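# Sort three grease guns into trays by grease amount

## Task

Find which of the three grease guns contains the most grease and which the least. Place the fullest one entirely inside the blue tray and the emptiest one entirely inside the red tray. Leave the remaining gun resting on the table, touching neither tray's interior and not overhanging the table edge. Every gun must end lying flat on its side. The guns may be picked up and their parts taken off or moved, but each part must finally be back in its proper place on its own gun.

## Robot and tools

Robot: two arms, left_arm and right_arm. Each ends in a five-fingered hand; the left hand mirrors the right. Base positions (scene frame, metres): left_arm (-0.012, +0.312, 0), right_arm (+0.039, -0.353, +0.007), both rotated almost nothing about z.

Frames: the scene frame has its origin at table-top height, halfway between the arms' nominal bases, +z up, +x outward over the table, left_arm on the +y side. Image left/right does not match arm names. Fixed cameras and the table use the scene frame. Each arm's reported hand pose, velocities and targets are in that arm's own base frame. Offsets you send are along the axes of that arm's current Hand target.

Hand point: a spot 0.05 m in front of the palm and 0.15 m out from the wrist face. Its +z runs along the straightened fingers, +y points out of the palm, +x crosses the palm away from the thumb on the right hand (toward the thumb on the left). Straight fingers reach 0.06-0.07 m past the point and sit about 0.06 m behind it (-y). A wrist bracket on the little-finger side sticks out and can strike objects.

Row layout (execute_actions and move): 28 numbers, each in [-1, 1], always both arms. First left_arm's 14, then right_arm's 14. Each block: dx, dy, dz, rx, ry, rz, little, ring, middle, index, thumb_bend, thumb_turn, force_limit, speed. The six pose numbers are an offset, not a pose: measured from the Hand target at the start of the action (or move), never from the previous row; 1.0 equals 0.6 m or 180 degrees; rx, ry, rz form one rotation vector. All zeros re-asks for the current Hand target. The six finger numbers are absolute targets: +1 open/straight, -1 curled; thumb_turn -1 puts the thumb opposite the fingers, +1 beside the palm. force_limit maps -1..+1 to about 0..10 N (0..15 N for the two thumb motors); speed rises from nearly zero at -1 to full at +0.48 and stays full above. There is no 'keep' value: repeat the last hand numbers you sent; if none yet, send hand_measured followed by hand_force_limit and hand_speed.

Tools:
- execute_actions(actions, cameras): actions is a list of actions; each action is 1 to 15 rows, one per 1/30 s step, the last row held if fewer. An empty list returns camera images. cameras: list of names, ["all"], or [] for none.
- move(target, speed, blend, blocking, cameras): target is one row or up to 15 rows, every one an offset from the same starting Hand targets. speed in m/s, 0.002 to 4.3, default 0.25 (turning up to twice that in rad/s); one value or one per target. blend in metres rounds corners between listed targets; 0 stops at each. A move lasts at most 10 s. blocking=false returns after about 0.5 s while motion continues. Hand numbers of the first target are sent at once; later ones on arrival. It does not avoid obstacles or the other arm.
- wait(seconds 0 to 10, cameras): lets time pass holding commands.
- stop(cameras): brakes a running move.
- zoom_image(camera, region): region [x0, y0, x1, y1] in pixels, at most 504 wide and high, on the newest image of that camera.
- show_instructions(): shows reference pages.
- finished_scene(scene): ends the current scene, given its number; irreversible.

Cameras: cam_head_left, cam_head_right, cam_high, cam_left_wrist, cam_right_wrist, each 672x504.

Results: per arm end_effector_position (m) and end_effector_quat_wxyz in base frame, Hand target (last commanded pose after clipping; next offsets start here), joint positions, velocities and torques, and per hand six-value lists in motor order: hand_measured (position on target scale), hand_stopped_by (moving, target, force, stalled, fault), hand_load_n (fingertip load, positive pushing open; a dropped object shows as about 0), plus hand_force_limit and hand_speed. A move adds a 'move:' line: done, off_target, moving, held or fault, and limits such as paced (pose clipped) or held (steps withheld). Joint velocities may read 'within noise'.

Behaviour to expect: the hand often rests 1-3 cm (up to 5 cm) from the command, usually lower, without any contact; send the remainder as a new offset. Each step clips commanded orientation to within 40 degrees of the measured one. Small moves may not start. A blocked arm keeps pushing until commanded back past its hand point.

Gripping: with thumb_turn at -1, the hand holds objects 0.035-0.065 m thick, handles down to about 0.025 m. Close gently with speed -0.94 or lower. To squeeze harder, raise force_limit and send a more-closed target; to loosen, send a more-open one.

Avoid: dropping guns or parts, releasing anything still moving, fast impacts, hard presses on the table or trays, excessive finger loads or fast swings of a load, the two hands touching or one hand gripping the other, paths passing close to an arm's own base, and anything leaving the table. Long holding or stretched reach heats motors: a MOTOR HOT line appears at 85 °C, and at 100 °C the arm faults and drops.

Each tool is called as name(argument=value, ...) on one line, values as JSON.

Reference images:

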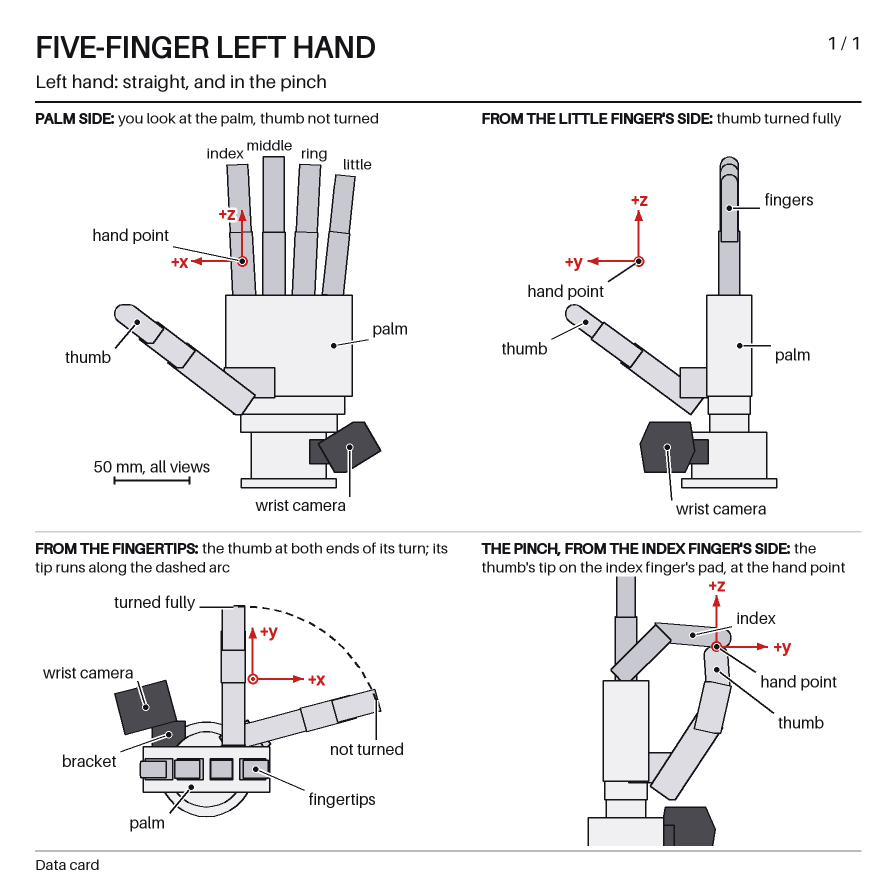

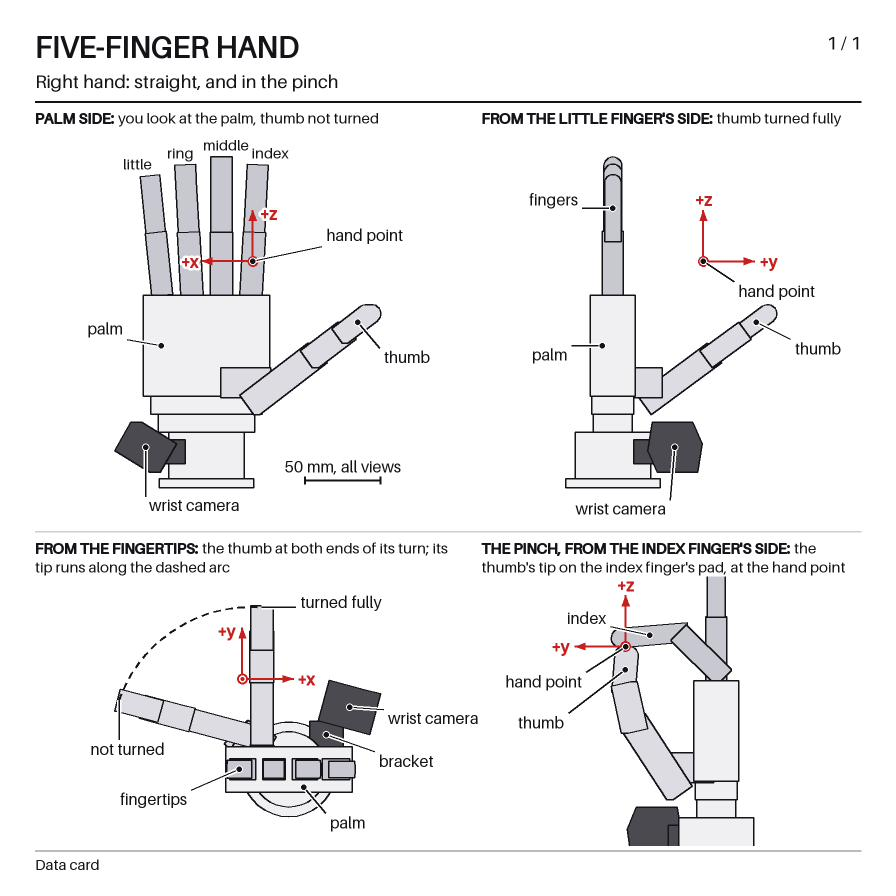

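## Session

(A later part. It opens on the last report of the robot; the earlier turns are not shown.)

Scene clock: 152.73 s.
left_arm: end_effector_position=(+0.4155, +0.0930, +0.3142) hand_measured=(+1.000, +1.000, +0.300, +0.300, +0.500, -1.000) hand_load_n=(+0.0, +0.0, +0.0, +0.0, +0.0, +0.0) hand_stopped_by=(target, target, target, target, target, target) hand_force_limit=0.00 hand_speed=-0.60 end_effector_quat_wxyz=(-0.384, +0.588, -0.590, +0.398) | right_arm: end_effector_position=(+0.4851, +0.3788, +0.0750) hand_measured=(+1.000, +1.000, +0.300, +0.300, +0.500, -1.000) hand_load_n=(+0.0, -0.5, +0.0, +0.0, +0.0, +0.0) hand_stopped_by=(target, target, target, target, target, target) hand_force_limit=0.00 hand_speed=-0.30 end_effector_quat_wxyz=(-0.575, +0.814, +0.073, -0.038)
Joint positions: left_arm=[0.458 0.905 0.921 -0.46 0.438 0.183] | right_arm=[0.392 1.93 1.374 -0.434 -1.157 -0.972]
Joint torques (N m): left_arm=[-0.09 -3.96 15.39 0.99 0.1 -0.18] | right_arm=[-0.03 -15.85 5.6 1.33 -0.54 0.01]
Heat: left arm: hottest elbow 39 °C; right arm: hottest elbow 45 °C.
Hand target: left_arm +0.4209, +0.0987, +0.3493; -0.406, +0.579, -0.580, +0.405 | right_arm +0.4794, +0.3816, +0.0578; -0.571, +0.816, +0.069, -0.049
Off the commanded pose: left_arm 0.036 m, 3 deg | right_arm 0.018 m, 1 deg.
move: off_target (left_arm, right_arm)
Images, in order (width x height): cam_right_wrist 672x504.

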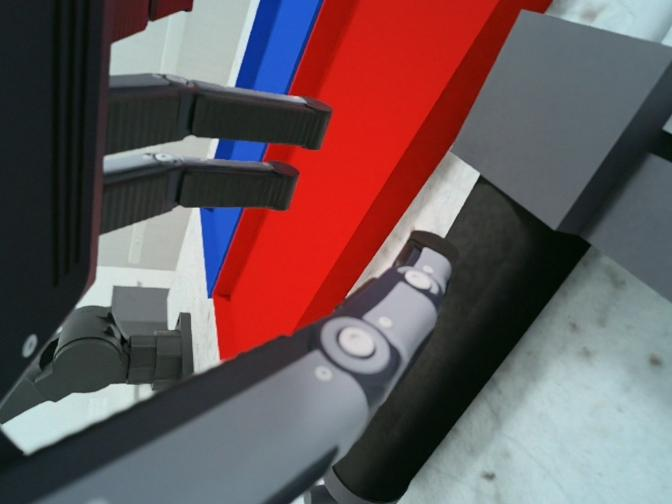

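move(target=[0,0,0,0,0,0,1,1,0.3,0.3,0.5,-1,0,-0.6,0,0.0705,0.0257,0,0,0,1,1,0.3,0.3,0.5,-1,0,-0.3], speed=0.06, cameras=["cam_right_wrist","cam_head_left"])

zoom_image(camera="cam_head_left", region=[290, 140, 450, 260])

Scene clock: 154.20 s.
left_arm: end_effector_position=(+0.4155, +0.0930, +0.3142) hand_measured=(+1.000, +1.000, +0.300, +0.300, +0.500, -1.000) hand_load_n=(+0.0, +0.0, +0.0, +0.0, +0.0, -0.5) hand_stopped_by=(target, target, target, target, target, target) hand_force_limit=0.00 hand_speed=-0.60 end_effector_quat_wxyz=(-0.384, +0.588, -0.590, +0.398) | right_arm: end_effector_position=(+0.4864, +0.3803, +0.0508) hand_measured=(+1.000, +1.000, +0.300, +0.300, +0.500, -1.000) hand_load_n=(+0.0, +0.0, +0.0, +0.0, -1.5, +2.5) hand_stopped_by=(target, target, target, target, target, target) hand_force_limit=0.00 hand_speed=-0.30 end_effector_quat_wxyz=(-0.581, +0.810, +0.075, -0.035)
Joint positions: left_arm=[0.458 0.905 0.921 -0.46 0.438 0.183] | right_arm=[0.392 1.967 1.348 -0.346 -1.167 -0.957]
Joint torques (N m): left_arm=[-0.09 -3.72 15.41 0.99 0.08 -0.18] | right_arm=[0.03 -13.68 4.94 1.74 -0.15 -0.19]
Heat: left arm: hottest elbow 39 °C; right arm: hottest elbow 44 °C.
Hand target: left_arm +0.4209, +0.0987, +0.3493; -0.406, +0.579, -0.580, +0.405 | right_arm +0.4793, +0.3817, +0.0128; -0.571, +0.816, +0.069, -0.048
Off the commanded pose: left_arm 0.036 m, 3 deg | right_arm 0.039 m, 2 deg.
move: off_target (left_arm, right_arm)
Images, in order (width x height): cam_head_left 672x504, cam_right_wrist 672x504.

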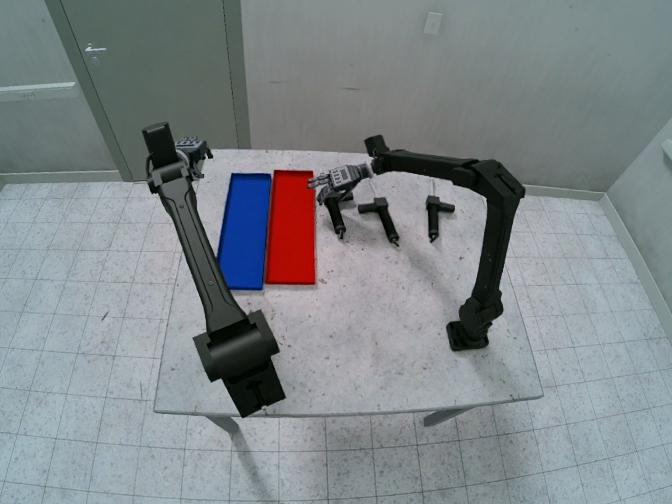

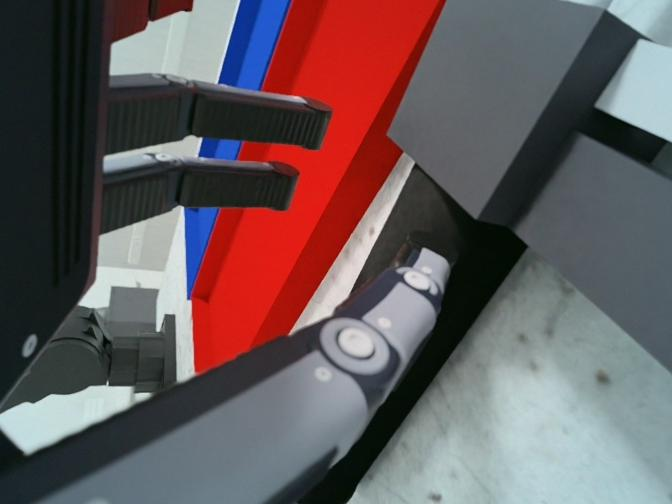

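Scaled by 3.150.

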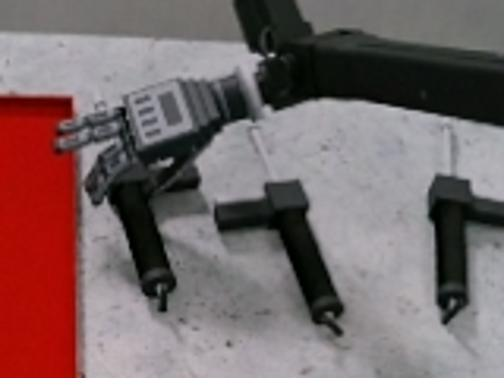

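move(target=[[0,0,0,0,0,0,1,1,0.3,0.3,0.5,-1,0,-0.6,0,-0.0648,-0.0415,0,0,0,1,1,0.3,0.3,0.5,-1,0,-0.3],[0,0,0,0,0,0,1,1,0.3,0.3,0.5,-1,0,-0.6,0,0.0057,-0.0158,0,0,0,1,1,0.3,0.3,0.5,-1,0,-0.3]], speed=0.06, cameras=["cam_right_wrist"])

Scene clock: 157.00 s.
left_arm: end_effector_position=(+0.4155, +0.0930, +0.3142) hand_measured=(+1.000, +1.000, +0.300, +0.300, +0.500, -1.000) hand_load_n=(+0.0, +0.0, -0.5, +0.0, +0.0, +0.0) hand_stopped_by=(target, target, target, target, target, target) hand_force_limit=0.00 hand_speed=-0.60 end_effector_quat_wxyz=(-0.384, +0.588, -0.590, +0.398) | right_arm: end_effector_position=(+0.4864, +0.3724, +0.0357) hand_measured=(+1.000, +1.000, +0.300, +0.300, +0.500, -1.000) hand_load_n=(+0.0, +0.0, +0.0, +0.0, +0.5, +0.0) hand_stopped_by=(target, target, target, target, target, target) hand_force_limit=0.00 hand_speed=-0.30 end_effector_quat_wxyz=(-0.576, +0.813, +0.072, -0.040)
Joint positions: left_arm=[0.458 0.905 0.921 -0.46 0.438 0.183] | right_arm=[0.381 1.989 1.348 -0.372 -1.166 -0.994]
Joint torques (N m): left_arm=[-0.03 -4.01 15.41 0.9 0.08 -0.19] | right_arm=[-0.44 -15.56 5.03 1.43 -0.57 -0.14]
Heat: left arm: hottest elbow 39 °C; right arm: hottest elbow 44 °C.
Hand target: left_arm +0.4209, +0.0987, +0.3493; -0.406, +0.579, -0.580, +0.405 | right_arm +0.4810, +0.3717, +0.0128; -0.572, +0.816, +0.069, -0.049
Off the commanded pose: left_arm 0.036 m, 3 deg | right_arm 0.024 m, 1 deg.
move: off_target (left_arm, right_arm)
Images, in order (width x height): cam_right_wrist 672x504.

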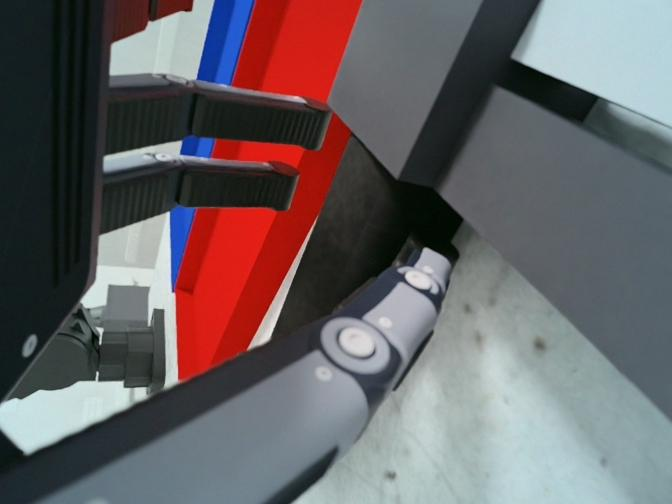

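move(target=[0,0,0,0,0,0,1,1,0.3,0.3,0.5,-1,0,-0.6,0,0.0235,0.0086,0,0,0,1,1,0.3,0.3,0.5,-1,0,-0.3], speed=0.05, cameras=["cam_right_wrist"])

Scene clock: 157.97 s.
left_arm: end_effector_position=(+0.4155, +0.0930, +0.3142) hand_measured=(+1.000, +1.000, +0.300, +0.300, +0.500, -1.000) hand_load_n=(+0.0, +0.0, +0.0, +0.0, +0.0, +0.0) hand_stopped_by=(target, target, target, target, target, target) hand_force_limit=0.00 hand_speed=-0.60 end_effector_quat_wxyz=(-0.384, +0.588, -0.590, +0.398) | right_arm: end_effector_position=(+0.4861, +0.3715, +0.0195) hand_measured=(+1.000, +1.000, +0.300, +0.300, +0.500, -1.000) hand_load_n=(+0.0, +0.0, +0.0, +0.0, -0.5, +1.0) hand_stopped_by=(target, target, target, target, target, target) hand_force_limit=0.00 hand_speed=-0.30 end_effector_quat_wxyz=(-0.576, +0.813, +0.071, -0.042)
Joint positions: left_arm=[0.458 0.905 0.921 -0.46 0.438 0.183] | right_arm=[0.379 2.015 1.34 -0.342 -1.17 -0.995]
Joint torques (N m): left_arm=[-0.03 -4.25 15.2 0.98 0.08 -0.17] | right_arm=[-0.21 -15.91 5.07 1.44 -0.44 -0.13]
Heat: left arm: hottest elbow 39 °C; right arm: hottest elbow 44 °C.
Hand target: left_arm +0.4209, +0.0987, +0.3493; -0.406, +0.579, -0.580, +0.405 | right_arm +0.4811, +0.3717, -0.0021; -0.572, +0.816, +0.069, -0.048
Off the commanded pose: left_arm 0.036 m, 3 deg | right_arm 0.022 m, 1 deg.
move: off_target (left_arm, right_arm)
Images, in order (width x height): cam_right_wrist 672x504.

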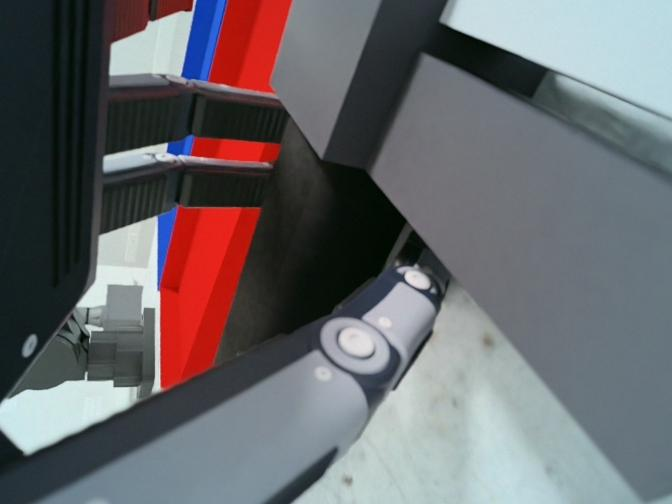

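execute_actions(actions=[[[0,0,0,0,0,0,1,1,0.3,0.3,0.5,-1,0,-0.6,0,0,0,0,0,0,1,1,-0.4,-0.4,-0.3,-1,-0.2,-0.88]]])

execute_actions(actions=[[[0,0,0,0,0,0,1,1,0.3,0.3,0.5,-1,0,-0.6,0,0,0,0,0,0,1,1,-0.42,-0.42,-0.32,-1,0.3,-0.9]]], cameras=["cam_right_wrist"])

Scene clock: 159.07 s.
left_arm: end_effector_position=(+0.4155, +0.0930, +0.3142) hand_measured=(+1.000, +1.000, +0.300, +0.300, +0.500, -1.000) hand_load_n=(+0.0, +0.0, +0.0, +0.0, +0.0, +0.0) hand_stopped_by=(target, target, target, target, target, target) hand_force_limit=0.00 hand_speed=-0.60 end_effector_quat_wxyz=(-0.384, +0.588, -0.590, +0.398) | right_arm: end_effector_position=(+0.4864, +0.3713, +0.0162) hand_measured=(+1.000, +1.000, +0.070, +0.078, +0.386, -1.000) hand_load_n=(+0.0, +0.0, +6.5, +2.0, +7.0, +0.0) hand_stopped_by=(target, target, force, force, force, target) hand_force_limit=-0.20 hand_speed=-0.88 end_effector_quat_wxyz=(-0.575, +0.814, +0.070, -0.042)
Joint positions: left_arm=[0.458 0.905 0.921 -0.46 0.438 0.183] | right_arm=[0.379 2.021 1.34 -0.339 -1.167 -0.995]
Joint torques (N m): left_arm=[-0.15 -4.01 15.3 0.91 0.07 -0.18] | right_arm=[-0.26 -16.26 5.07 1.36 -0.55 -0.12]
Heat: left arm: hottest elbow 39 °C; right arm: hottest elbow 44 °C.
Hand target: left_arm +0.4209, +0.0987, +0.3493; -0.406, +0.579, -0.580, +0.405 | right_arm +0.4810, +0.3717, -0.0023; -0.571, +0.816, +0.069, -0.049
Off the commanded pose: left_arm 0.036 m, 3 deg | right_arm 0.019 m, 1 deg.
Step readings (end_effector_position of left_arm | right_arm):
0: (+0.4155, +0.0930, +0.3142) | (+0.4861, +0.3715, +0.0195)
1: (+0.4155, +0.0930, +0.3142) | (+0.4861, +0.3715, +0.0195)
2: (+0.4155, +0.0930, +0.3142) | (+0.4861, +0.3715, +0.0195)
4: (+0.4155, +0.0930, +0.3142) | (+0.4862, +0.3715, +0.0195)
8: (+0.4155, +0.0930, +0.3142) | (+0.4866, +0.3715, +0.0187)
15: (+0.4155, +0.0930, +0.3142) | (+0.4866, +0.3714, +0.0175)

Scene clock: 159.77 s.
left_arm: end_effector_position=(+0.4155, +0.0930, +0.3142) hand_measured=(+1.000, +1.000, +0.300, +0.300, +0.500, -1.000) hand_load_n=(-0.5, -0.5, +0.0, +0.0, +0.0, +0.0) hand_stopped_by=(target, target, target, target, target, target) hand_force_limit=0.00 hand_speed=-0.60 end_effector_quat_wxyz=(-0.384, +0.588, -0.590, +0.398) | right_arm: end_effector_position=(+0.4864, +0.3713, +0.0162) hand_measured=(+1.000, +1.000, +0.070, +0.064, +0.382, -1.000) hand_load_n=(-0.5, -0.5, +4.0, +9.5, +10.5, -0.5) hand_stopped_by=(target, target, force, force, force, target) hand_force_limit=0.30 hand_speed=-0.90 end_effector_quat_wxyz=(-0.575, +0.814, +0.070, -0.042)
Joint positions: left_arm=[0.458 0.905 0.921 -0.46 0.438 0.183] | right_arm=[0.379 2.021 1.34 -0.339 -1.167 -0.995]
Joint torques (N m): left_arm=[-0.32 -3.96 15.41 1.02 0.08 -0.18] | right_arm=[-0.38 -16.15 5.08 1.36 -0.55 -0.12]
Heat: left arm: hottest elbow 39 °C; right arm: hottest elbow 44 °C.
Hand target: left_arm +0.4209, +0.0987, +0.3493; -0.406, +0.579, -0.580, +0.405 | right_arm +0.4810, +0.3717, -0.0023; -0.571, +0.816, +0.069, -0.049
Off the commanded pose: left_arm 0.036 m, 3 deg | right_arm 0.019 m, 1 deg.
Step readings (end_effector_position of left_arm | right_arm):
0: (+0.4155, +0.0930, +0.3142) | (+0.4864, +0.3713, +0.0162)
1: (+0.4155, +0.0930, +0.3142) | (+0.4864, +0.3713, +0.0162)
2: (+0.4155, +0.0930, +0.3142) | (+0.4864, +0.3713, +0.0162)
4: (+0.4155, +0.0930, +0.3142) | (+0.4864, +0.3713, +0.0162)
8: (+0.4155, +0.0930, +0.3142) | (+0.4864, +0.3713, +0.0162)
15: (+0.4155, +0.0930, +0.3142) | (+0.4864, +0.3713, +0.0162)
Images, in order (width x height): cam_right_wrist 672x504.

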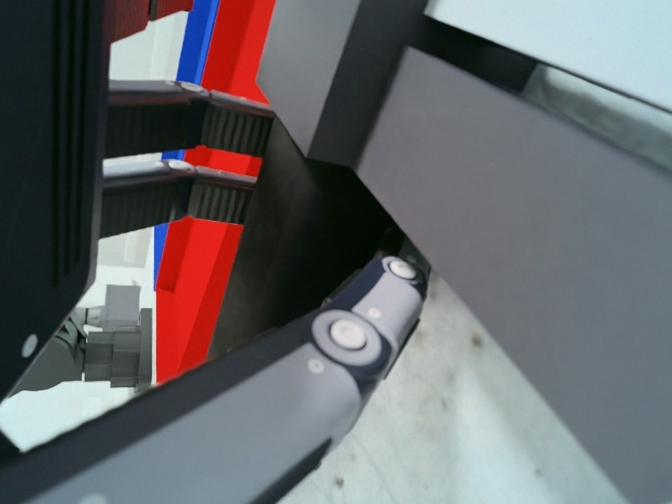

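move(target=[0,0,0,0,0,0,1,1,0.3,0.3,0.5,-1,0,-0.6,0.01,-0.18,-0.0655,0,0,0,1,1,-0.42,-0.42,-0.32,-1,0.3,-0.9], speed=0.07, cameras=["cam_right_wrist","cam_high"])

Scene clock: 162.20 s.
left_arm: end_effector_position=(+0.4155, +0.0930, +0.3142) hand_measured=(+1.000, +1.000, +0.300, +0.300, +0.500, -1.000) hand_load_n=(+0.0, +0.0, +0.0, +0.0, +0.0, +0.0) hand_stopped_by=(target, target, target, target, target, target) hand_force_limit=0.00 hand_speed=-0.60 end_effector_quat_wxyz=(-0.384, +0.588, -0.590, +0.398) | right_arm: end_effector_position=(+0.4596, +0.3577, +0.0600) hand_measured=(+1.000, +1.000, +0.070, +0.062, +0.384, -1.000) hand_load_n=(+0.0, +0.0, +4.0, +0.0, +8.5, +2.0) hand_stopped_by=(target, target, force, force, force, target) hand_force_limit=0.30 hand_speed=-0.90 end_effector_quat_wxyz=(-0.551, +0.829, +0.036, -0.086)
Joint positions: left_arm=[0.458 0.905 0.921 -0.46 0.438 0.183] | right_arm=[0.379 1.928 1.351 -0.58 -1.146 -1.01]
Joint torques (N m): left_arm=[-0.15 -4.01 15.39 0.98 0.06 -0.17] | right_arm=[-0.56 -21.36 11.32 0.32 -1.51 0]
Heat: left arm: hottest elbow 40 °C; right arm: hottest elbow 44 °C.
Hand target: left_arm +0.4209, +0.0987, +0.3493; -0.406, +0.579, -0.580, +0.405 | right_arm +0.4869, +0.3727, +0.1128; -0.572, +0.816, +0.069, -0.049
Off the commanded pose: left_arm 0.036 m, 3 deg | right_arm 0.061 m, 6 deg.
move: off_target (left_arm, right_arm)
Images, in order (width x height): cam_high 672x504, cam_right_wrist 672x504.

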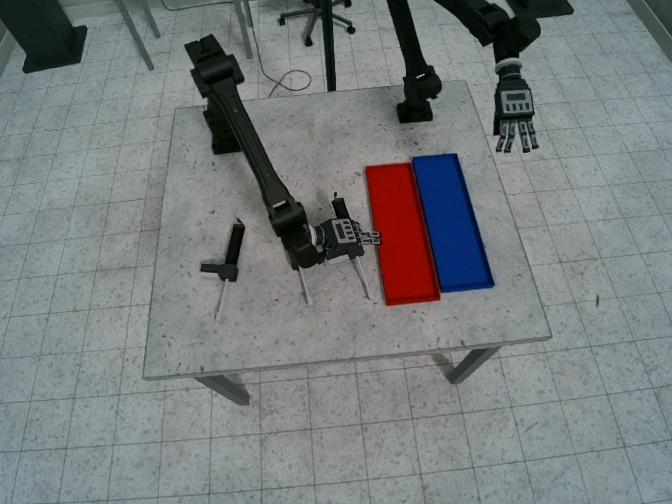

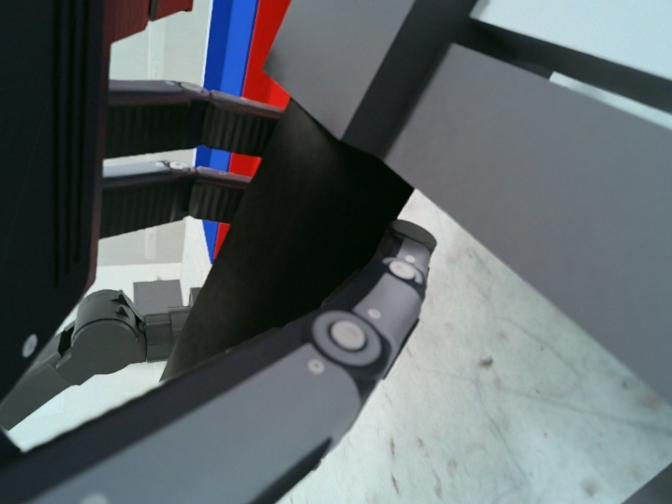

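move(target=[0,0,0,0,0,0,1,1,0.3,0.3,0.5,-1,0,-0.6,0.01,-0.12,-0.045,0,0,0,1,1,-0.42,-0.42,-0.32,-1,0.3,-0.9], speed=0.07, cameras=["cam_right_wrist","cam_high"])

Scene clock: 164.13 s.
left_arm: end_effector_position=(+0.4155, +0.0930, +0.3142) hand_measured=(+1.000, +1.000, +0.300, +0.300, +0.500, -1.000) hand_load_n=(+0.0, +0.0, -0.5, +0.0, +0.0, +0.0) hand_stopped_by=(target, target, target, target, target, target) hand_force_limit=0.00 hand_speed=-0.60 end_effector_quat_wxyz=(-0.384, +0.588, -0.590, +0.398) | right_arm: end_effector_position=(+0.4696, +0.3617, +0.1341) hand_measured=(+1.000, +1.000, +0.070, +0.062, +0.384, -1.000) hand_load_n=(+0.0, +0.0, +4.5, +0.0, +8.0, +2.0) hand_stopped_by=(target, target, force, force, force, target) hand_force_limit=0.30 hand_speed=-0.90 end_effector_quat_wxyz=(-0.550, +0.830, +0.036, -0.089)
Joint positions: left_arm=[0.458 0.905 0.921 -0.46 0.438 0.183] | right_arm=[0.379 1.866 1.475 -0.775 -1.146 -1.014]
Joint torques (N m): left_arm=[-0.32 -3.9 15.38 0.85 0.1 -0.18] | right_arm=[-0.85 -20.95 12.29 0.35 -1.56 -0.04]
Heat: left arm: hottest elbow 40 °C; right arm: hottest elbow 44 °C.
Hand target: left_arm +0.4209, +0.0987, +0.3493; -0.406, +0.579, -0.580, +0.405 | right_arm +0.4929, +0.3730, +0.1897; -0.572, +0.816, +0.069, -0.048
Off the commanded pose: left_arm 0.036 m, 3 deg | right_arm 0.061 m, 7 deg.
move: off_target (left_arm, right_arm)
Images, in order (width x height): cam_high 672x504, cam_right_wrist 672x504.

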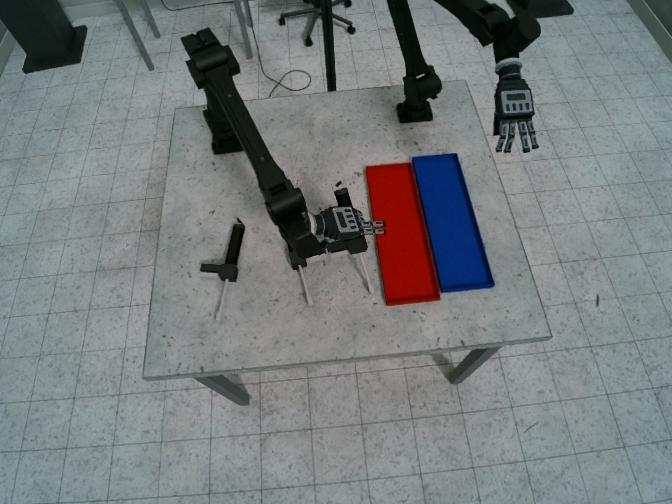

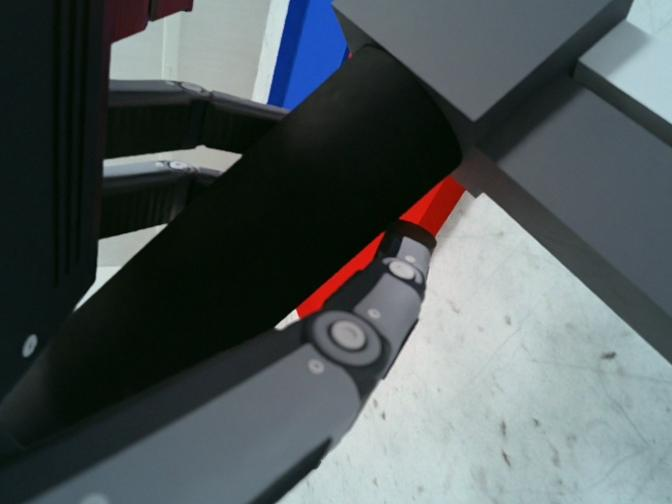

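move(target=[[0,0,0,0,0,0,1,1,0.3,0.3,0.5,-1,0,-0.6,-0.02,0.18,0.0655,0,0,0,1,1,-0.42,-0.42,-0.32,-1,0.3,-0.9],[0,0,0,0,0,0,1,1,0.3,0.3,0.5,-1,0,-0.6,-0.02,0.29,0.105,0,0,0,1,1,-0.42,-0.42,-0.32,-1,0.3,-0.9]], speed=0.06, cameras=["cam_right_wrist","cam_high"])

Scene clock: 168.37 s.
left_arm: end_effector_position=(+0.4155, +0.0930, +0.3142) hand_measured=(+1.000, +1.000, +0.300, +0.300, +0.500, -1.000) hand_load_n=(+0.0, +0.0, +0.0, +0.0, +0.0, +0.0) hand_stopped_by=(target, target, target, target, target, target) hand_force_limit=0.00 hand_speed=-0.60 end_effector_quat_wxyz=(-0.384, +0.588, -0.590, +0.398) | right_arm: end_effector_position=(+0.4806, +0.3688, +0.0163) hand_measured=(+1.000, +1.000, +0.068, +0.064, +0.382, -1.000) hand_load_n=(+0.0, +0.0, +0.0, +2.5, +2.5, +1.5) hand_stopped_by=(target, target, force, force, force, target) hand_force_limit=0.30 hand_speed=-0.90 end_effector_quat_wxyz=(-0.571, +0.817, +0.066, -0.050)
Joint positions: left_arm=[0.458 0.905 0.921 -0.46 0.438 0.183] | right_arm=[0.38 2.014 1.335 -0.372 -1.164 -1.006]
Joint torques (N m): left_arm=[-0.03 -4.01 15.34 1.01 0.09 -0.18] | right_arm=[-0.56 -16.56 5.61 1.84 -0.72 -0.05]
Heat: left arm: hottest elbow 40 °C; right arm: hottest elbow 44 °C.
Hand target: left_arm +0.4209, +0.0987, +0.3493; -0.406, +0.579, -0.580, +0.405 | right_arm +0.4812, +0.3707, +0.0046; -0.571, +0.816, +0.069, -0.048
Off the commanded pose: left_arm 0.036 m, 3 deg | right_arm 0.012 m, 0 deg.
move: off_target (left_arm, right_arm)
Images, in order (width x height): cam_high 672x504, cam_right_wrist 672x504.

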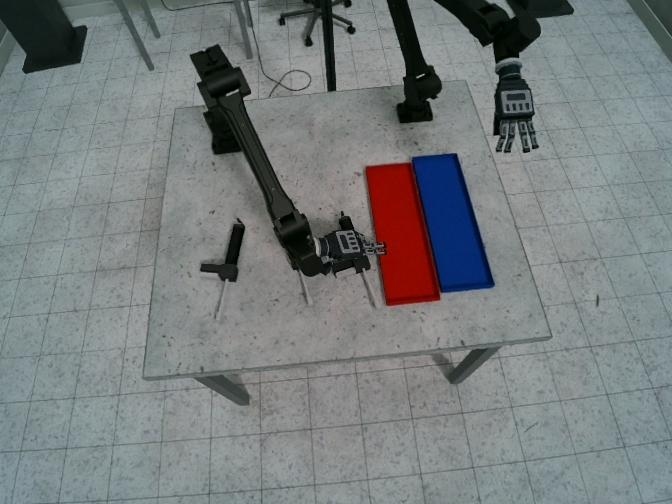

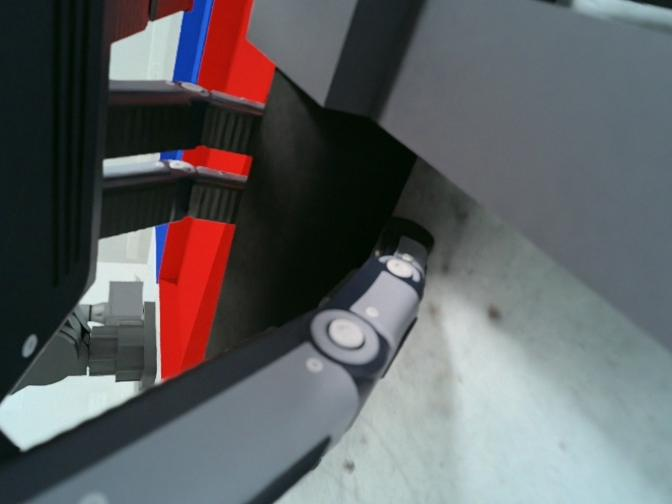

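execute_actions(actions=[[[0,0,0,0,0,0,1,1,0.3,0.3,0.5,-1,0,-0.6,0,0,0,0,0,0,1,1,0.3,0.3,0.5,-1,0,-0.5]],[[0,0,0,0,0,0,1,1,0.3,0.3,0.5,-1,0,-0.6,0,0,0,0,0,0,1,1,0.3,0.3,0.5,-1,0,-0.5]]])

move(target=[[0,0,0,0,0,0,1,1,0.3,0.3,0.5,-1,0,-0.6,0.01,-0.094,-0.0342,0,0,0,1,1,0.3,0.3,0.5,-1,0,-0.5],[0,0,0,0,0,0,1,1,0.3,0.3,0.5,-1,0,-0.6,0.03,-0.094,-0.0342,0,0,0,1,1,0.3,0.3,0.5,-1,0,-0.5],[0,0,0,0,0,0,1,1,0.3,0.3,0.5,-1,0,-0.6,0.03,-0.02,-0.0072,0,0,0,1,1,0.3,0.3,0.5,-1,0,-0.5]], speed=0.07, cameras=["cam_right_wrist"])

Scene clock: 170.53 s.
left_arm: end_effector_position=(+0.4155, +0.0930, +0.3142) hand_measured=(+1.000, +1.000, +0.300, +0.300, +0.500, -1.000) hand_load_n=(+0.0, +0.0, +0.0, +0.0, +0.0, +0.0) hand_stopped_by=(target, target, target, target, target, target) hand_force_limit=0.00 hand_speed=-0.60 end_effector_quat_wxyz=(-0.384, +0.588, -0.590, +0.398) | right_arm: end_effector_position=(+0.4806, +0.3718, +0.0188) hand_measured=(+1.000, +1.000, +0.300, +0.300, +0.498, -1.000) hand_load_n=(+0.0, +0.0, +0.0, +0.0, -2.5, +1.0) hand_stopped_by=(target, target, target, target, target, target) hand_force_limit=0.00 hand_speed=-0.50 end_effector_quat_wxyz=(-0.577, +0.812, +0.073, -0.049)
Joint positions: left_arm=[0.458 0.905 0.921 -0.46 0.438 0.183] | right_arm=[0.382 2.014 1.335 -0.357 -1.177 -1.005]
Joint torques (N m): left_arm=[-0.32 -4.13 15.35 0.94 0.09 -0.19] | right_arm=[-0.79 -16.56 5.57 1.36 -0.18 -0.05]
Heat: left arm: hottest elbow 40 °C; right arm: hottest elbow 43 °C.
Hand target: left_arm +0.4209, +0.0987, +0.3493; -0.406, +0.579, -0.580, +0.405 | right_arm +0.4812, +0.3706, +0.0045; -0.571, +0.816, +0.069, -0.048
Off the commanded pose: left_arm 0.036 m, 3 deg | right_arm 0.014 m, 1 deg.
Step readings (end_effector_position of left_arm | right_arm):
0: (+0.4155, +0.0930, +0.3142) | (+0.4807, +0.3688, +0.0163)
1: (+0.4155, +0.0930, +0.3142) | (+0.4807, +0.3688, +0.0163)
2: (+0.4155, +0.0930, +0.3142) | (+0.4807, +0.3688, +0.0163)
4: (+0.4155, +0.0930, +0.3142) | (+0.4810, +0.3694, +0.0169)
8: (+0.4155, +0.0930, +0.3142) | (+0.4806, +0.3718, +0.0188)
15: (+0.4155, +0.0930, +0.3142) | (+0.4806, +0.3718, +0.0188)
16: (+0.4155, +0.0930, +0.3142) | (+0.4806, +0.3718, +0.0188)
17: (+0.4155, +0.0930, +0.3142) | (+0.4806, +0.3718, +0.0188)
19: (+0.4155, +0.0930, +0.3142) | (+0.4806, +0.3718, +0.0188)
23: (+0.4155, +0.0930, +0.3142) | (+0.4806, +0.3718, +0.0188)
30: (+0.4155, +0.0930, +0.3142) | (+0.4806, +0.3718, +0.0188)

Scene clock: 173.77 s.
left_arm: end_effector_position=(+0.4155, +0.0930, +0.3142) hand_measured=(+1.000, +1.000, +0.300, +0.300, +0.500, -1.000) hand_load_n=(+0.0, +0.0, +0.0, +0.0, +0.0, +0.0) hand_stopped_by=(target, target, target, target, target, target) hand_force_limit=0.00 hand_speed=-0.60 end_effector_quat_wxyz=(-0.384, +0.588, -0.590, +0.398) | right_arm: end_effector_position=(+0.4893, +0.3739, +0.0240) hand_measured=(+1.000, +1.000, +0.300, +0.300, +0.500, -1.000) hand_load_n=(+0.0, +0.0, +0.0, -0.5, +0.0, +0.0) hand_stopped_by=(target, target, target, target, target, target) hand_force_limit=0.00 hand_speed=-0.50 end_effector_quat_wxyz=(-0.570, +0.817, +0.065, -0.057)
Joint positions: left_arm=[0.458 0.905 0.921 -0.46 0.438 0.183] | right_arm=[0.382 2.029 1.388 -0.425 -1.168 -1.011]
Joint torques (N m): left_arm=[-0.09 -3.78 15.3 0.98 0.08 -0.2] | right_arm=[-1.2 -16.91 7.16 1.31 -0.7 -0.12]
Heat: left arm: hottest elbow 41 °C; right arm: hottest elbow 43 °C.
Hand target: left_arm +0.4209, +0.0987, +0.3493; -0.406, +0.579, -0.580, +0.405 | right_arm +0.4989, +0.3739, +0.0174; -0.572, +0.816, +0.069, -0.049
Off the commanded pose: left_arm 0.036 m, 3 deg | right_arm 0.012 m, 1 deg.
move: off_target (left_arm, right_arm)
Images, in order (width x height): cam_right_wrist 672x504.

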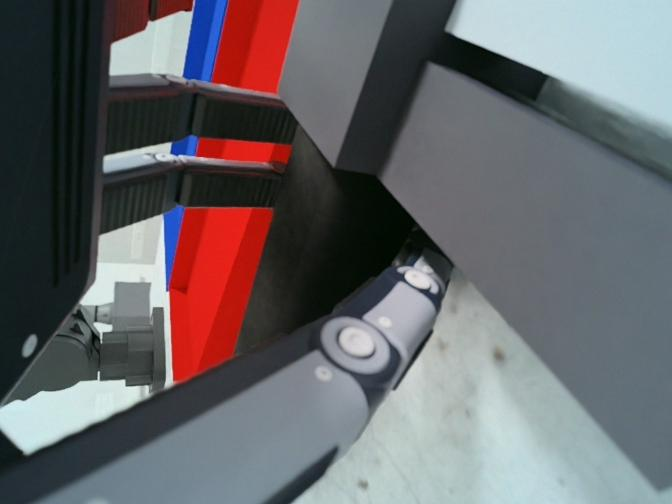

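move(target=[[0,0,0,0,0,0,1,1,0.3,0.3,0.5,-1,0,-0.6,0.01,-0.04,-0.0146,0,0,0,1,1,0.3,0.3,0.5,-1,0,-0.5],[0,0,0,0,0,0,1,1,0.3,0.3,0.5,-1,0,-0.6,0.013,0.016,0.0058,0,0,0,1,1,0.3,0.3,0.5,-1,0,-0.5]], speed=0.07, cameras=["cam_right_wrist"])

Scene clock: 175.80 s.
left_arm: end_effector_position=(+0.4155, +0.0930, +0.3142) hand_measured=(+1.000, +1.000, +0.300, +0.300, +0.500, -1.000) hand_load_n=(+0.0, +0.0, +0.0, +0.0, +0.5, +0.0) hand_stopped_by=(target, target, target, target, target, target) hand_force_limit=0.00 hand_speed=-0.60 end_effector_quat_wxyz=(-0.384, +0.588, -0.590, +0.398) | right_arm: end_effector_position=(+0.4908, +0.3730, +0.0198) hand_measured=(+1.000, +1.000, +0.300, +0.300, +0.498, -1.000) hand_load_n=(+0.0, +0.0, +0.0, +0.0, -1.0, +1.5) hand_stopped_by=(target, target, target, target, target, target) hand_force_limit=0.00 hand_speed=-0.50 end_effector_quat_wxyz=(-0.572, +0.815, +0.064, -0.060)
Joint positions: left_arm=[0.458 0.905 0.921 -0.46 0.438 0.183] | right_arm=[0.378 2.042 1.394 -0.428 -1.177 -1.016]
Joint torques (N m): left_arm=[0.15 -3.6 15.35 1.01 0.09 -0.2] | right_arm=[-1.08 -15.56 8.17 1.48 -0.38 -0.14]
Heat: left arm: hottest elbow 41 °C; right arm: hottest elbow 43 °C.
Hand target: left_arm +0.4209, +0.0987, +0.3493; -0.406, +0.579, -0.580, +0.405 | right_arm +0.5066, +0.3751, +0.0071; -0.571, +0.816, +0.069, -0.049
Off the commanded pose: left_arm 0.036 m, 3 deg | right_arm 0.020 m, 1 deg.
move: off_target (left_arm, right_arm)
Images, in order (width x height): cam_right_wrist 672x504.

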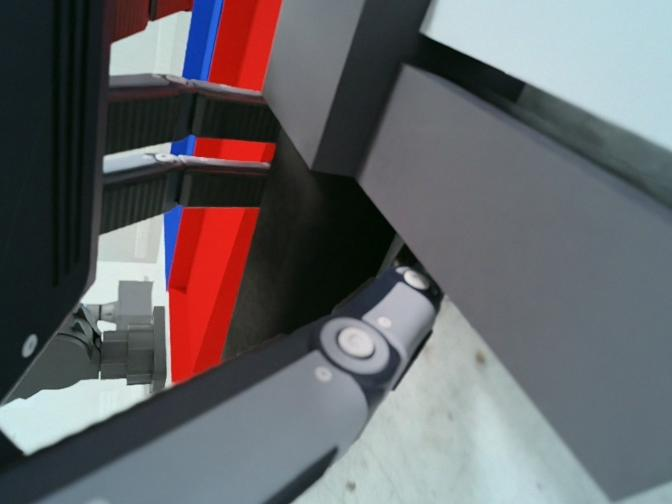

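execute_actions(actions=[[[0,0,0,0,0,0,1,1,0.3,0.3,0.5,-1,0,-0.6,0,0,0,0,0,0,1,1,-0.4,-0.4,-0.3,-1,-0.2,-0.88]]])

execute_actions(actions=[[[0,0,0,0,0,0,1,1,0.3,0.3,0.5,-1,0,-0.6,0,0,0,0,0,0,1,1,-0.42,-0.42,-0.32,-1,0.7,-0.92]],[[0,0,0,0,0,0,1,1,0.3,0.3,0.5,-1,0,-0.6,0,0,0,0,0,0,1,1,-0.44,-0.44,-0.34,-1,0.7,-0.93]]])

move(target=[0,0,0,0,0,0,1,1,0.3,0.3,0.5,-1,0,-0.6,-0.01,-0.17,-0.062,0,0,0,1,1,-0.44,-0.44,-0.34,-1,0.7,-0.93], speed=0.07, cameras=["cam_right_wrist"])

Scene clock: 177.03 s.
left_arm: end_effector_position=(+0.4155, +0.0930, +0.3142) hand_measured=(+1.000, +1.000, +0.300, +0.300, +0.500, -1.000) hand_load_n=(+0.0, +0.0, +0.0, +0.0, +0.0, +0.0) hand_stopped_by=(target, target, target, target, target, target) hand_force_limit=0.00 hand_speed=-0.60 end_effector_quat_wxyz=(-0.384, +0.588, -0.590, +0.398) | right_arm: end_effector_position=(+0.4927, +0.3722, +0.0162) hand_measured=(+1.000, +1.000, +0.068, +0.080, +0.384, -1.000) hand_load_n=(+0.0, +0.0, +7.0, +2.0, +6.5, -0.5) hand_stopped_by=(target, target, force, force, force, target) hand_force_limit=-0.20 hand_speed=-0.88 end_effector_quat_wxyz=(-0.572, +0.816, +0.064, -0.058)
Joint positions: left_arm=[0.458 0.905 0.921 -0.46 0.438 0.183] | right_arm=[0.376 2.048 1.394 -0.419 -1.174 -1.016]
Joint torques (N m): left_arm=[-0.26 -3.84 15.28 0.98 0.11 -0.15] | right_arm=[-0.97 -16.09 8.18 1.17 -0.49 -0.14]
Heat: left arm: hottest elbow 41 °C; right arm: hottest elbow 43 °C.
Hand target: left_arm +0.4209, +0.0987, +0.3493; -0.406, +0.579, -0.580, +0.405 | right_arm +0.5066, +0.3750, +0.0071; -0.572, +0.816, +0.069, -0.049
Off the commanded pose: left_arm 0.036 m, 3 deg | right_arm 0.017 m, 1 deg.
Step readings (end_effector_position of left_arm | right_arm):
0: (+0.4155, +0.0930, +0.3142) | (+0.4908, +0.3730, +0.0198)
1: (+0.4155, +0.0930, +0.3142) | (+0.4908, +0.3730, +0.0198)
2: (+0.4155, +0.0930, +0.3142) | (+0.4908, +0.3730, +0.0198)
4: (+0.4155, +0.0930, +0.3142) | (+0.4910, +0.3730, +0.0198)
8: (+0.4155, +0.0930, +0.3142) | (+0.4914, +0.3724, +0.0190)
15: (+0.4155, +0.0930, +0.3142) | (+0.4919, +0.3722, +0.0175)

Scene clock: 178.23 s.
left_arm: end_effector_position=(+0.4155, +0.0930, +0.3142) hand_measured=(+1.000, +1.000, +0.300, +0.300, +0.500, -1.000) hand_load_n=(+0.0, +0.0, +0.0, +0.0, +0.0, +0.0) hand_stopped_by=(target, target, target, target, target, target) hand_force_limit=0.00 hand_speed=-0.60 end_effector_quat_wxyz=(-0.384, +0.588, -0.590, +0.398) | right_arm: end_effector_position=(+0.4927, +0.3724, +0.0165) hand_measured=(+1.000, +1.000, +0.056, +0.060, +0.382, -1.000) hand_load_n=(-0.5, +0.0, +8.5, +8.5, +12.5, +0.0) hand_stopped_by=(target, target, force, force, force, target) hand_force_limit=0.70 hand_speed=-0.93 end_effector_quat_wxyz=(-0.573, +0.815, +0.065, -0.058)
Joint positions: left_arm=[0.458 0.905 0.921 -0.46 0.438 0.183] | right_arm=[0.376 2.048 1.394 -0.418 -1.176 -1.016]
Joint torques (N m): left_arm=[-0.5 -3.9 15.32 0.94 0.1 -0.18] | right_arm=[-0.97 -16.03 8.2 1.14 -0.41 -0.13]
Heat: left arm: hottest elbow 41 °C; right arm: hottest elbow 43 °C.
Hand target: left_arm +0.4209, +0.0987, +0.3493; -0.406, +0.579, -0.580, +0.405 | right_arm +0.5066, +0.3750, +0.0071; -0.572, +0.816, +0.069, -0.049
Off the commanded pose: left_arm 0.036 m, 3 deg | right_arm 0.017 m, 1 deg.
Step readings (end_effector_position of left_arm | right_arm):
0: (+0.4155, +0.0930, +0.3142) | (+0.4927, +0.3722, +0.0162)
1: (+0.4155, +0.0930, +0.3142) | (+0.4927, +0.3722, +0.0162)
2: (+0.4155, +0.0930, +0.3142) | (+0.4927, +0.3722, +0.0162)
4: (+0.4155, +0.0930, +0.3142) | (+0.4927, +0.3723, +0.0164)
8: (+0.4155, +0.0930, +0.3142) | (+0.4927, +0.3724, +0.0165)
15: (+0.4155, +0.0930, +0.3142) | (+0.4927, +0.3724, +0.0165)
16: (+0.4155, +0.0930, +0.3142) | (+0.4927, +0.3724, +0.0165)
17: (+0.4155, +0.0930, +0.3142) | (+0.4927, +0.3724, +0.0165)
19: (+0.4155, +0.0930, +0.3142) | (+0.4927, +0.3724, +0.0165)
23: (+0.4155, +0.0930, +0.3142) | (+0.4927, +0.3724, +0.0165)
30: (+0.4155, +0.0930, +0.3142) | (+0.4927, +0.3724, +0.0165)

Scene clock: 180.47 s.
left_arm: end_effector_position=(+0.4155, +0.0930, +0.3142) hand_measured=(+1.000, +1.000, +0.300, +0.300, +0.500, -1.000) hand_load_n=(+0.0, +0.0, +0.0, -0.5, +0.0, +0.0) hand_stopped_by=(target, target, target, target, target, target) hand_force_limit=0.00 hand_speed=-0.60 end_effector_quat_wxyz=(-0.384, +0.588, -0.590, +0.398) | right_arm: end_effector_position=(+0.4725, +0.3609, +0.0615) hand_measured=(+1.000, +1.000, +0.056, +0.060, +0.382, -1.000) hand_load_n=(+0.0, -0.5, +7.0, -0.5, +11.5, +3.0) hand_stopped_by=(target, target, force, force, force, target) hand_force_limit=0.70 hand_speed=-0.93 end_effector_quat_wxyz=(-0.551, +0.829, +0.040, -0.086)
Joint positions: left_arm=[0.458 0.905 0.921 -0.46 0.438 0.183] | right_arm=[0.376 1.957 1.405 -0.619 -1.149 -1.03]
Joint torques (N m): left_arm=[-0.15 -3.96 15.27 0.99 0.1 -0.17] | right_arm=[-0.79 -21.83 11.45 0.36 -1.52 0.04]
Heat: left arm: hottest elbow 41 °C; right arm: hottest elbow 43 °C.
Hand target: left_arm +0.4209, +0.0987, +0.3493; -0.406, +0.579, -0.580, +0.405 | right_arm +0.5008, +0.3740, +0.1158; -0.572, +0.816, +0.069, -0.048
Off the commanded pose: left_arm 0.036 m, 3 deg | right_arm 0.062 m, 6 deg.
move: off_target (left_arm, right_arm)
Images, in order (width x height): cam_right_wrist 672x504.

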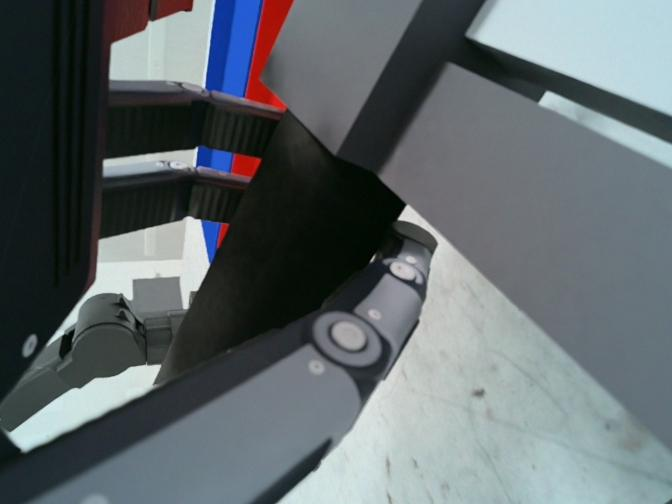

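execute_actions(actions=[[[0,0,0,0,0,0,1,1,0.3,0.3,0.5,-1,0,-0.6,0,0,0,0,0,0,1,1,-0.46,-0.46,-0.36,-1,0.7,-0.93]],[[0,0,0,0,0,0,1,1,0.3,0.3,0.5,-1,0,-0.6,0,0,0,0,0,0,1,1,-0.48,-0.48,-0.38,-1,0.7,-0.93]]])

move(target=[0,0,0,0,0,0,1,1,0.3,0.3,0.5,-1,0,-0.6,0.01,-0.19,-0.069,0,0,0,1,1,-0.48,-0.48,-0.38,-1,0.7,-0.93], speed=0.07, cameras=["cam_right_wrist","cam_head_left"])

zoom_image(camera="cam_head_left", region=[290, 130, 450, 250])

Scene clock: 182.43 s.
left_arm: end_effector_position=(+0.4155, +0.0930, +0.3142) hand_measured=(+1.000, +1.000, +0.300, +0.300, +0.500, -1.000) hand_load_n=(+0.0, +0.0, +0.0, +0.0, +0.0, +0.0) hand_stopped_by=(target, target, target, target, target, target) hand_force_limit=0.00 hand_speed=-0.60 end_effector_quat_wxyz=(-0.384, +0.588, -0.590, +0.398) | right_arm: end_effector_position=(+0.4725, +0.3608, +0.0615) hand_measured=(+1.000, +1.000, +0.036, +0.016, +0.386, -1.000) hand_load_n=(+0.0, +0.0, +9.5, +5.5, +19.5, +3.0) hand_stopped_by=(target, target, force, force, force, target) hand_force_limit=0.70 hand_speed=-0.93 end_effector_quat_wxyz=(-0.551, +0.829, +0.039, -0.087)
Joint positions: left_arm=[0.458 0.905 0.921 -0.46 0.438 0.183] | right_arm=[0.376 1.957 1.405 -0.62 -1.149 -1.03]
Joint torques (N m): left_arm=[0.03 -3.78 15.31 1.01 0.07 -0.18] | right_arm=[-0.79 -21.89 11.45 0.34 -1.52 0.03]
Heat: left arm: hottest elbow 41 °C; right arm: hottest elbow 43 °C.
Hand target: left_arm +0.4209, +0.0987, +0.3493; -0.406, +0.579, -0.580, +0.405 | right_arm +0.5007, +0.3740, +0.1158; -0.571, +0.816, +0.069, -0.048
Off the commanded pose: left_arm 0.036 m, 3 deg | right_arm 0.063 m, 6 deg.
Step readings (end_effector_position of left_arm | right_arm):
0: (+0.4155, +0.0930, +0.3142) | (+0.4725, +0.3608, +0.0615)
1: (+0.4155, +0.0930, +0.3142) | (+0.4725, +0.3608, +0.0615)
2: (+0.4155, +0.0930, +0.3142) | (+0.4725, +0.3608, +0.0615)
4: (+0.4155, +0.0930, +0.3142) | (+0.4725, +0.3608, +0.0615)
8: (+0.4155, +0.0930, +0.3142) | (+0.4725, +0.3608, +0.0615)
15: (+0.4155, +0.0930, +0.3142) | (+0.4725, +0.3608, +0.0615)
16: (+0.4155, +0.0930, +0.3142) | (+0.4725, +0.3608, +0.0615)
17: (+0.4155, +0.0930, +0.3142) | (+0.4725, +0.3608, +0.0615)
19: (+0.4155, +0.0930, +0.3142) | (+0.4725, +0.3608, +0.0615)
23: (+0.4155, +0.0930, +0.3142) | (+0.4725, +0.3608, +0.0615)
30: (+0.4155, +0.0930, +0.3142) | (+0.4725, +0.3608, +0.0615)

Scene clock: 184.90 s.
left_arm: end_effector_position=(+0.4155, +0.0930, +0.3142) hand_measured=(+1.000, +1.000, +0.300, +0.300, +0.500, -1.000) hand_load_n=(+0.0, +0.0, +0.0, +0.0, +0.0, +0.0) hand_stopped_by=(target, target, target, target, target, target) hand_force_limit=0.00 hand_speed=-0.60 end_effector_quat_wxyz=(-0.384, +0.588, -0.590, +0.398) | right_arm: end_effector_position=(+0.4851, +0.3658, +0.1745) hand_measured=(+1.000, +1.000, +0.036, +0.016, +0.386, -1.000) hand_load_n=(+0.0, +0.0, +10.5, +4.5, +18.5, +3.5) hand_stopped_by=(target, target, force, force, force, target) hand_force_limit=0.70 hand_speed=-0.93 end_effector_quat_wxyz=(-0.549, +0.830, +0.035, -0.092)
Joint positions: left_arm=[0.458 0.905 0.921 -0.46 0.438 0.183] | right_arm=[0.376 1.878 1.607 -0.916 -1.149 -1.03]
Joint torques (N m): left_arm=[-0.32 -3.84 15.39 0.87 0.09 -0.18] | right_arm=[-1.03 -21.95 12.96 0.38 -1.56 0]
Heat: left arm: hottest elbow 41 °C; right arm: hottest elbow 43 °C.
Hand target: left_arm +0.4209, +0.0987, +0.3493; -0.406, +0.579, -0.580, +0.405 | right_arm +0.5067, +0.3751, +0.2370; -0.572, +0.816, +0.069, -0.048
Off the commanded pose: left_arm 0.036 m, 3 deg | right_arm 0.067 m, 7 deg.
move: off_target (left_arm, right_arm)
Images, in order (width x height): cam_head_left 672x504, cam_right_wrist 672x504.

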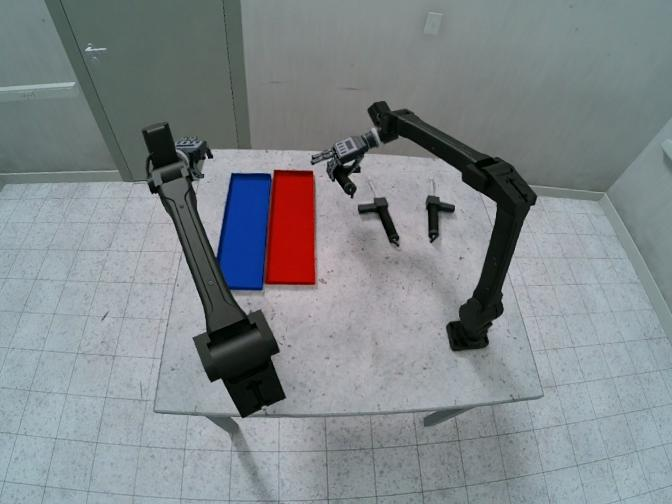

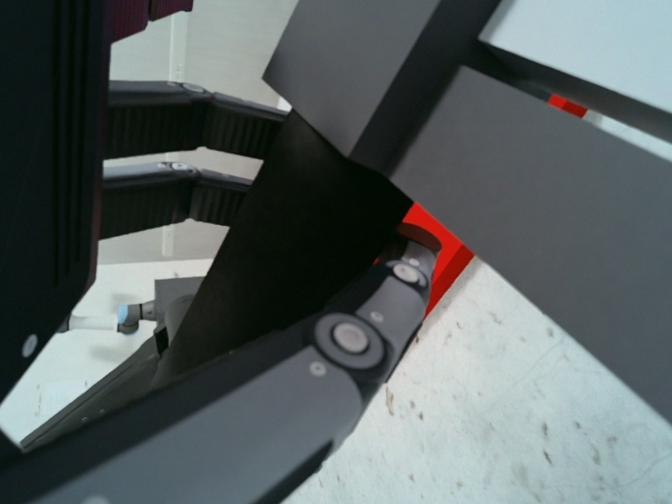

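Scaled by 3.150.

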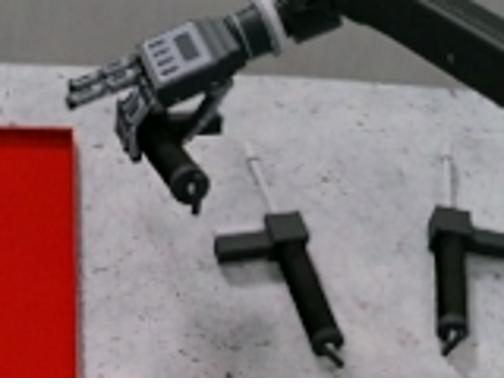

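move(target=[0,0,0,0,0,0,1,1,0.3,0.3,0.5,-1,0,-0.6,-0.004,-0.176,-0.0183,0,0.3169,0.1153,1,1,-0.48,-0.48,-0.38,-1,0.7,-0.93], speed=0.12, cameras=["cam_right_wrist","cam_high"])

Scene clock: 190.10 s.
left_arm: end_effector_position=(+0.4155, +0.0930, +0.3142) hand_measured=(+1.000, +1.000, +0.300, +0.300, +0.500, -1.000) hand_load_n=(+0.0, +0.0, +0.0, +0.0, +0.0, +0.0) hand_stopped_by=(target, target, target, target, target, target) hand_force_limit=0.00 hand_speed=-0.60 end_effector_quat_wxyz=(-0.384, +0.588, -0.590, +0.398) | right_arm: end_effector_position=(+0.5011, +0.3954, +0.2842) hand_measured=(+1.000, +1.000, +0.036, +0.016, +0.386, -1.000) hand_load_n=(+0.0, +0.0, +9.5, +5.0, +18.5, +3.5) hand_stopped_by=(target, target, force, force, force, target) hand_force_limit=0.70 hand_speed=-0.93 end_effector_quat_wxyz=(-0.479, +0.766, -0.364, +0.229)
Joint positions: left_arm=[0.458 0.905 0.921 -0.46 0.438 0.183] | right_arm=[0.603 1.459 1.305 -0.298 -0.07 -0.037]
Joint torques (N m): left_arm=[-0.21 -3.66 15.31 0.94 0.1 -0.16] | right_arm=[-0.21 -17.44 10.07 2.51 0.13 0.11]
Motor temperatures (°C): left_arm=[32 37 42 30 29 30] | right_arm=[33 37 43 31 30 31]
Heat: left arm: hottest elbow 42 °C; right arm: hottest elbow 43 °C.
Hand target: left_arm +0.4209, +0.0987, +0.3493; -0.406, +0.579, -0.580, +0.405 | right_arm +0.4998, +0.4002, +0.3399; -0.518, +0.739, -0.353, +0.247
Off the commanded pose: left_arm 0.036 m, 3 deg | right_arm 0.056 m, 6 deg.
move: off_target (left_arm, right_arm)
Images, in order (width x height): cam_high 672x504, cam_right_wrist 672x504.

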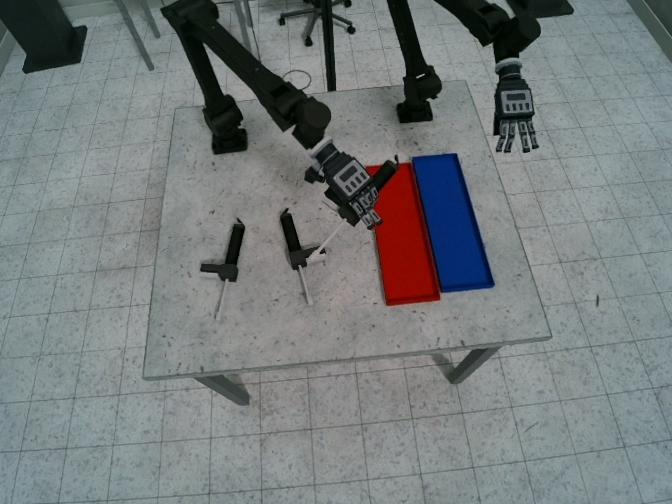

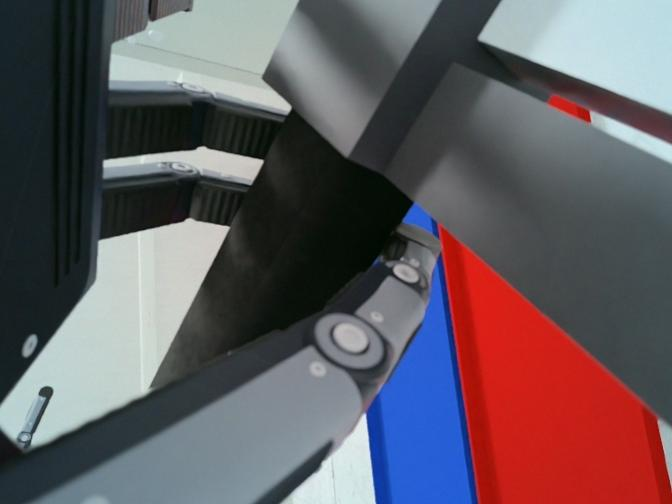

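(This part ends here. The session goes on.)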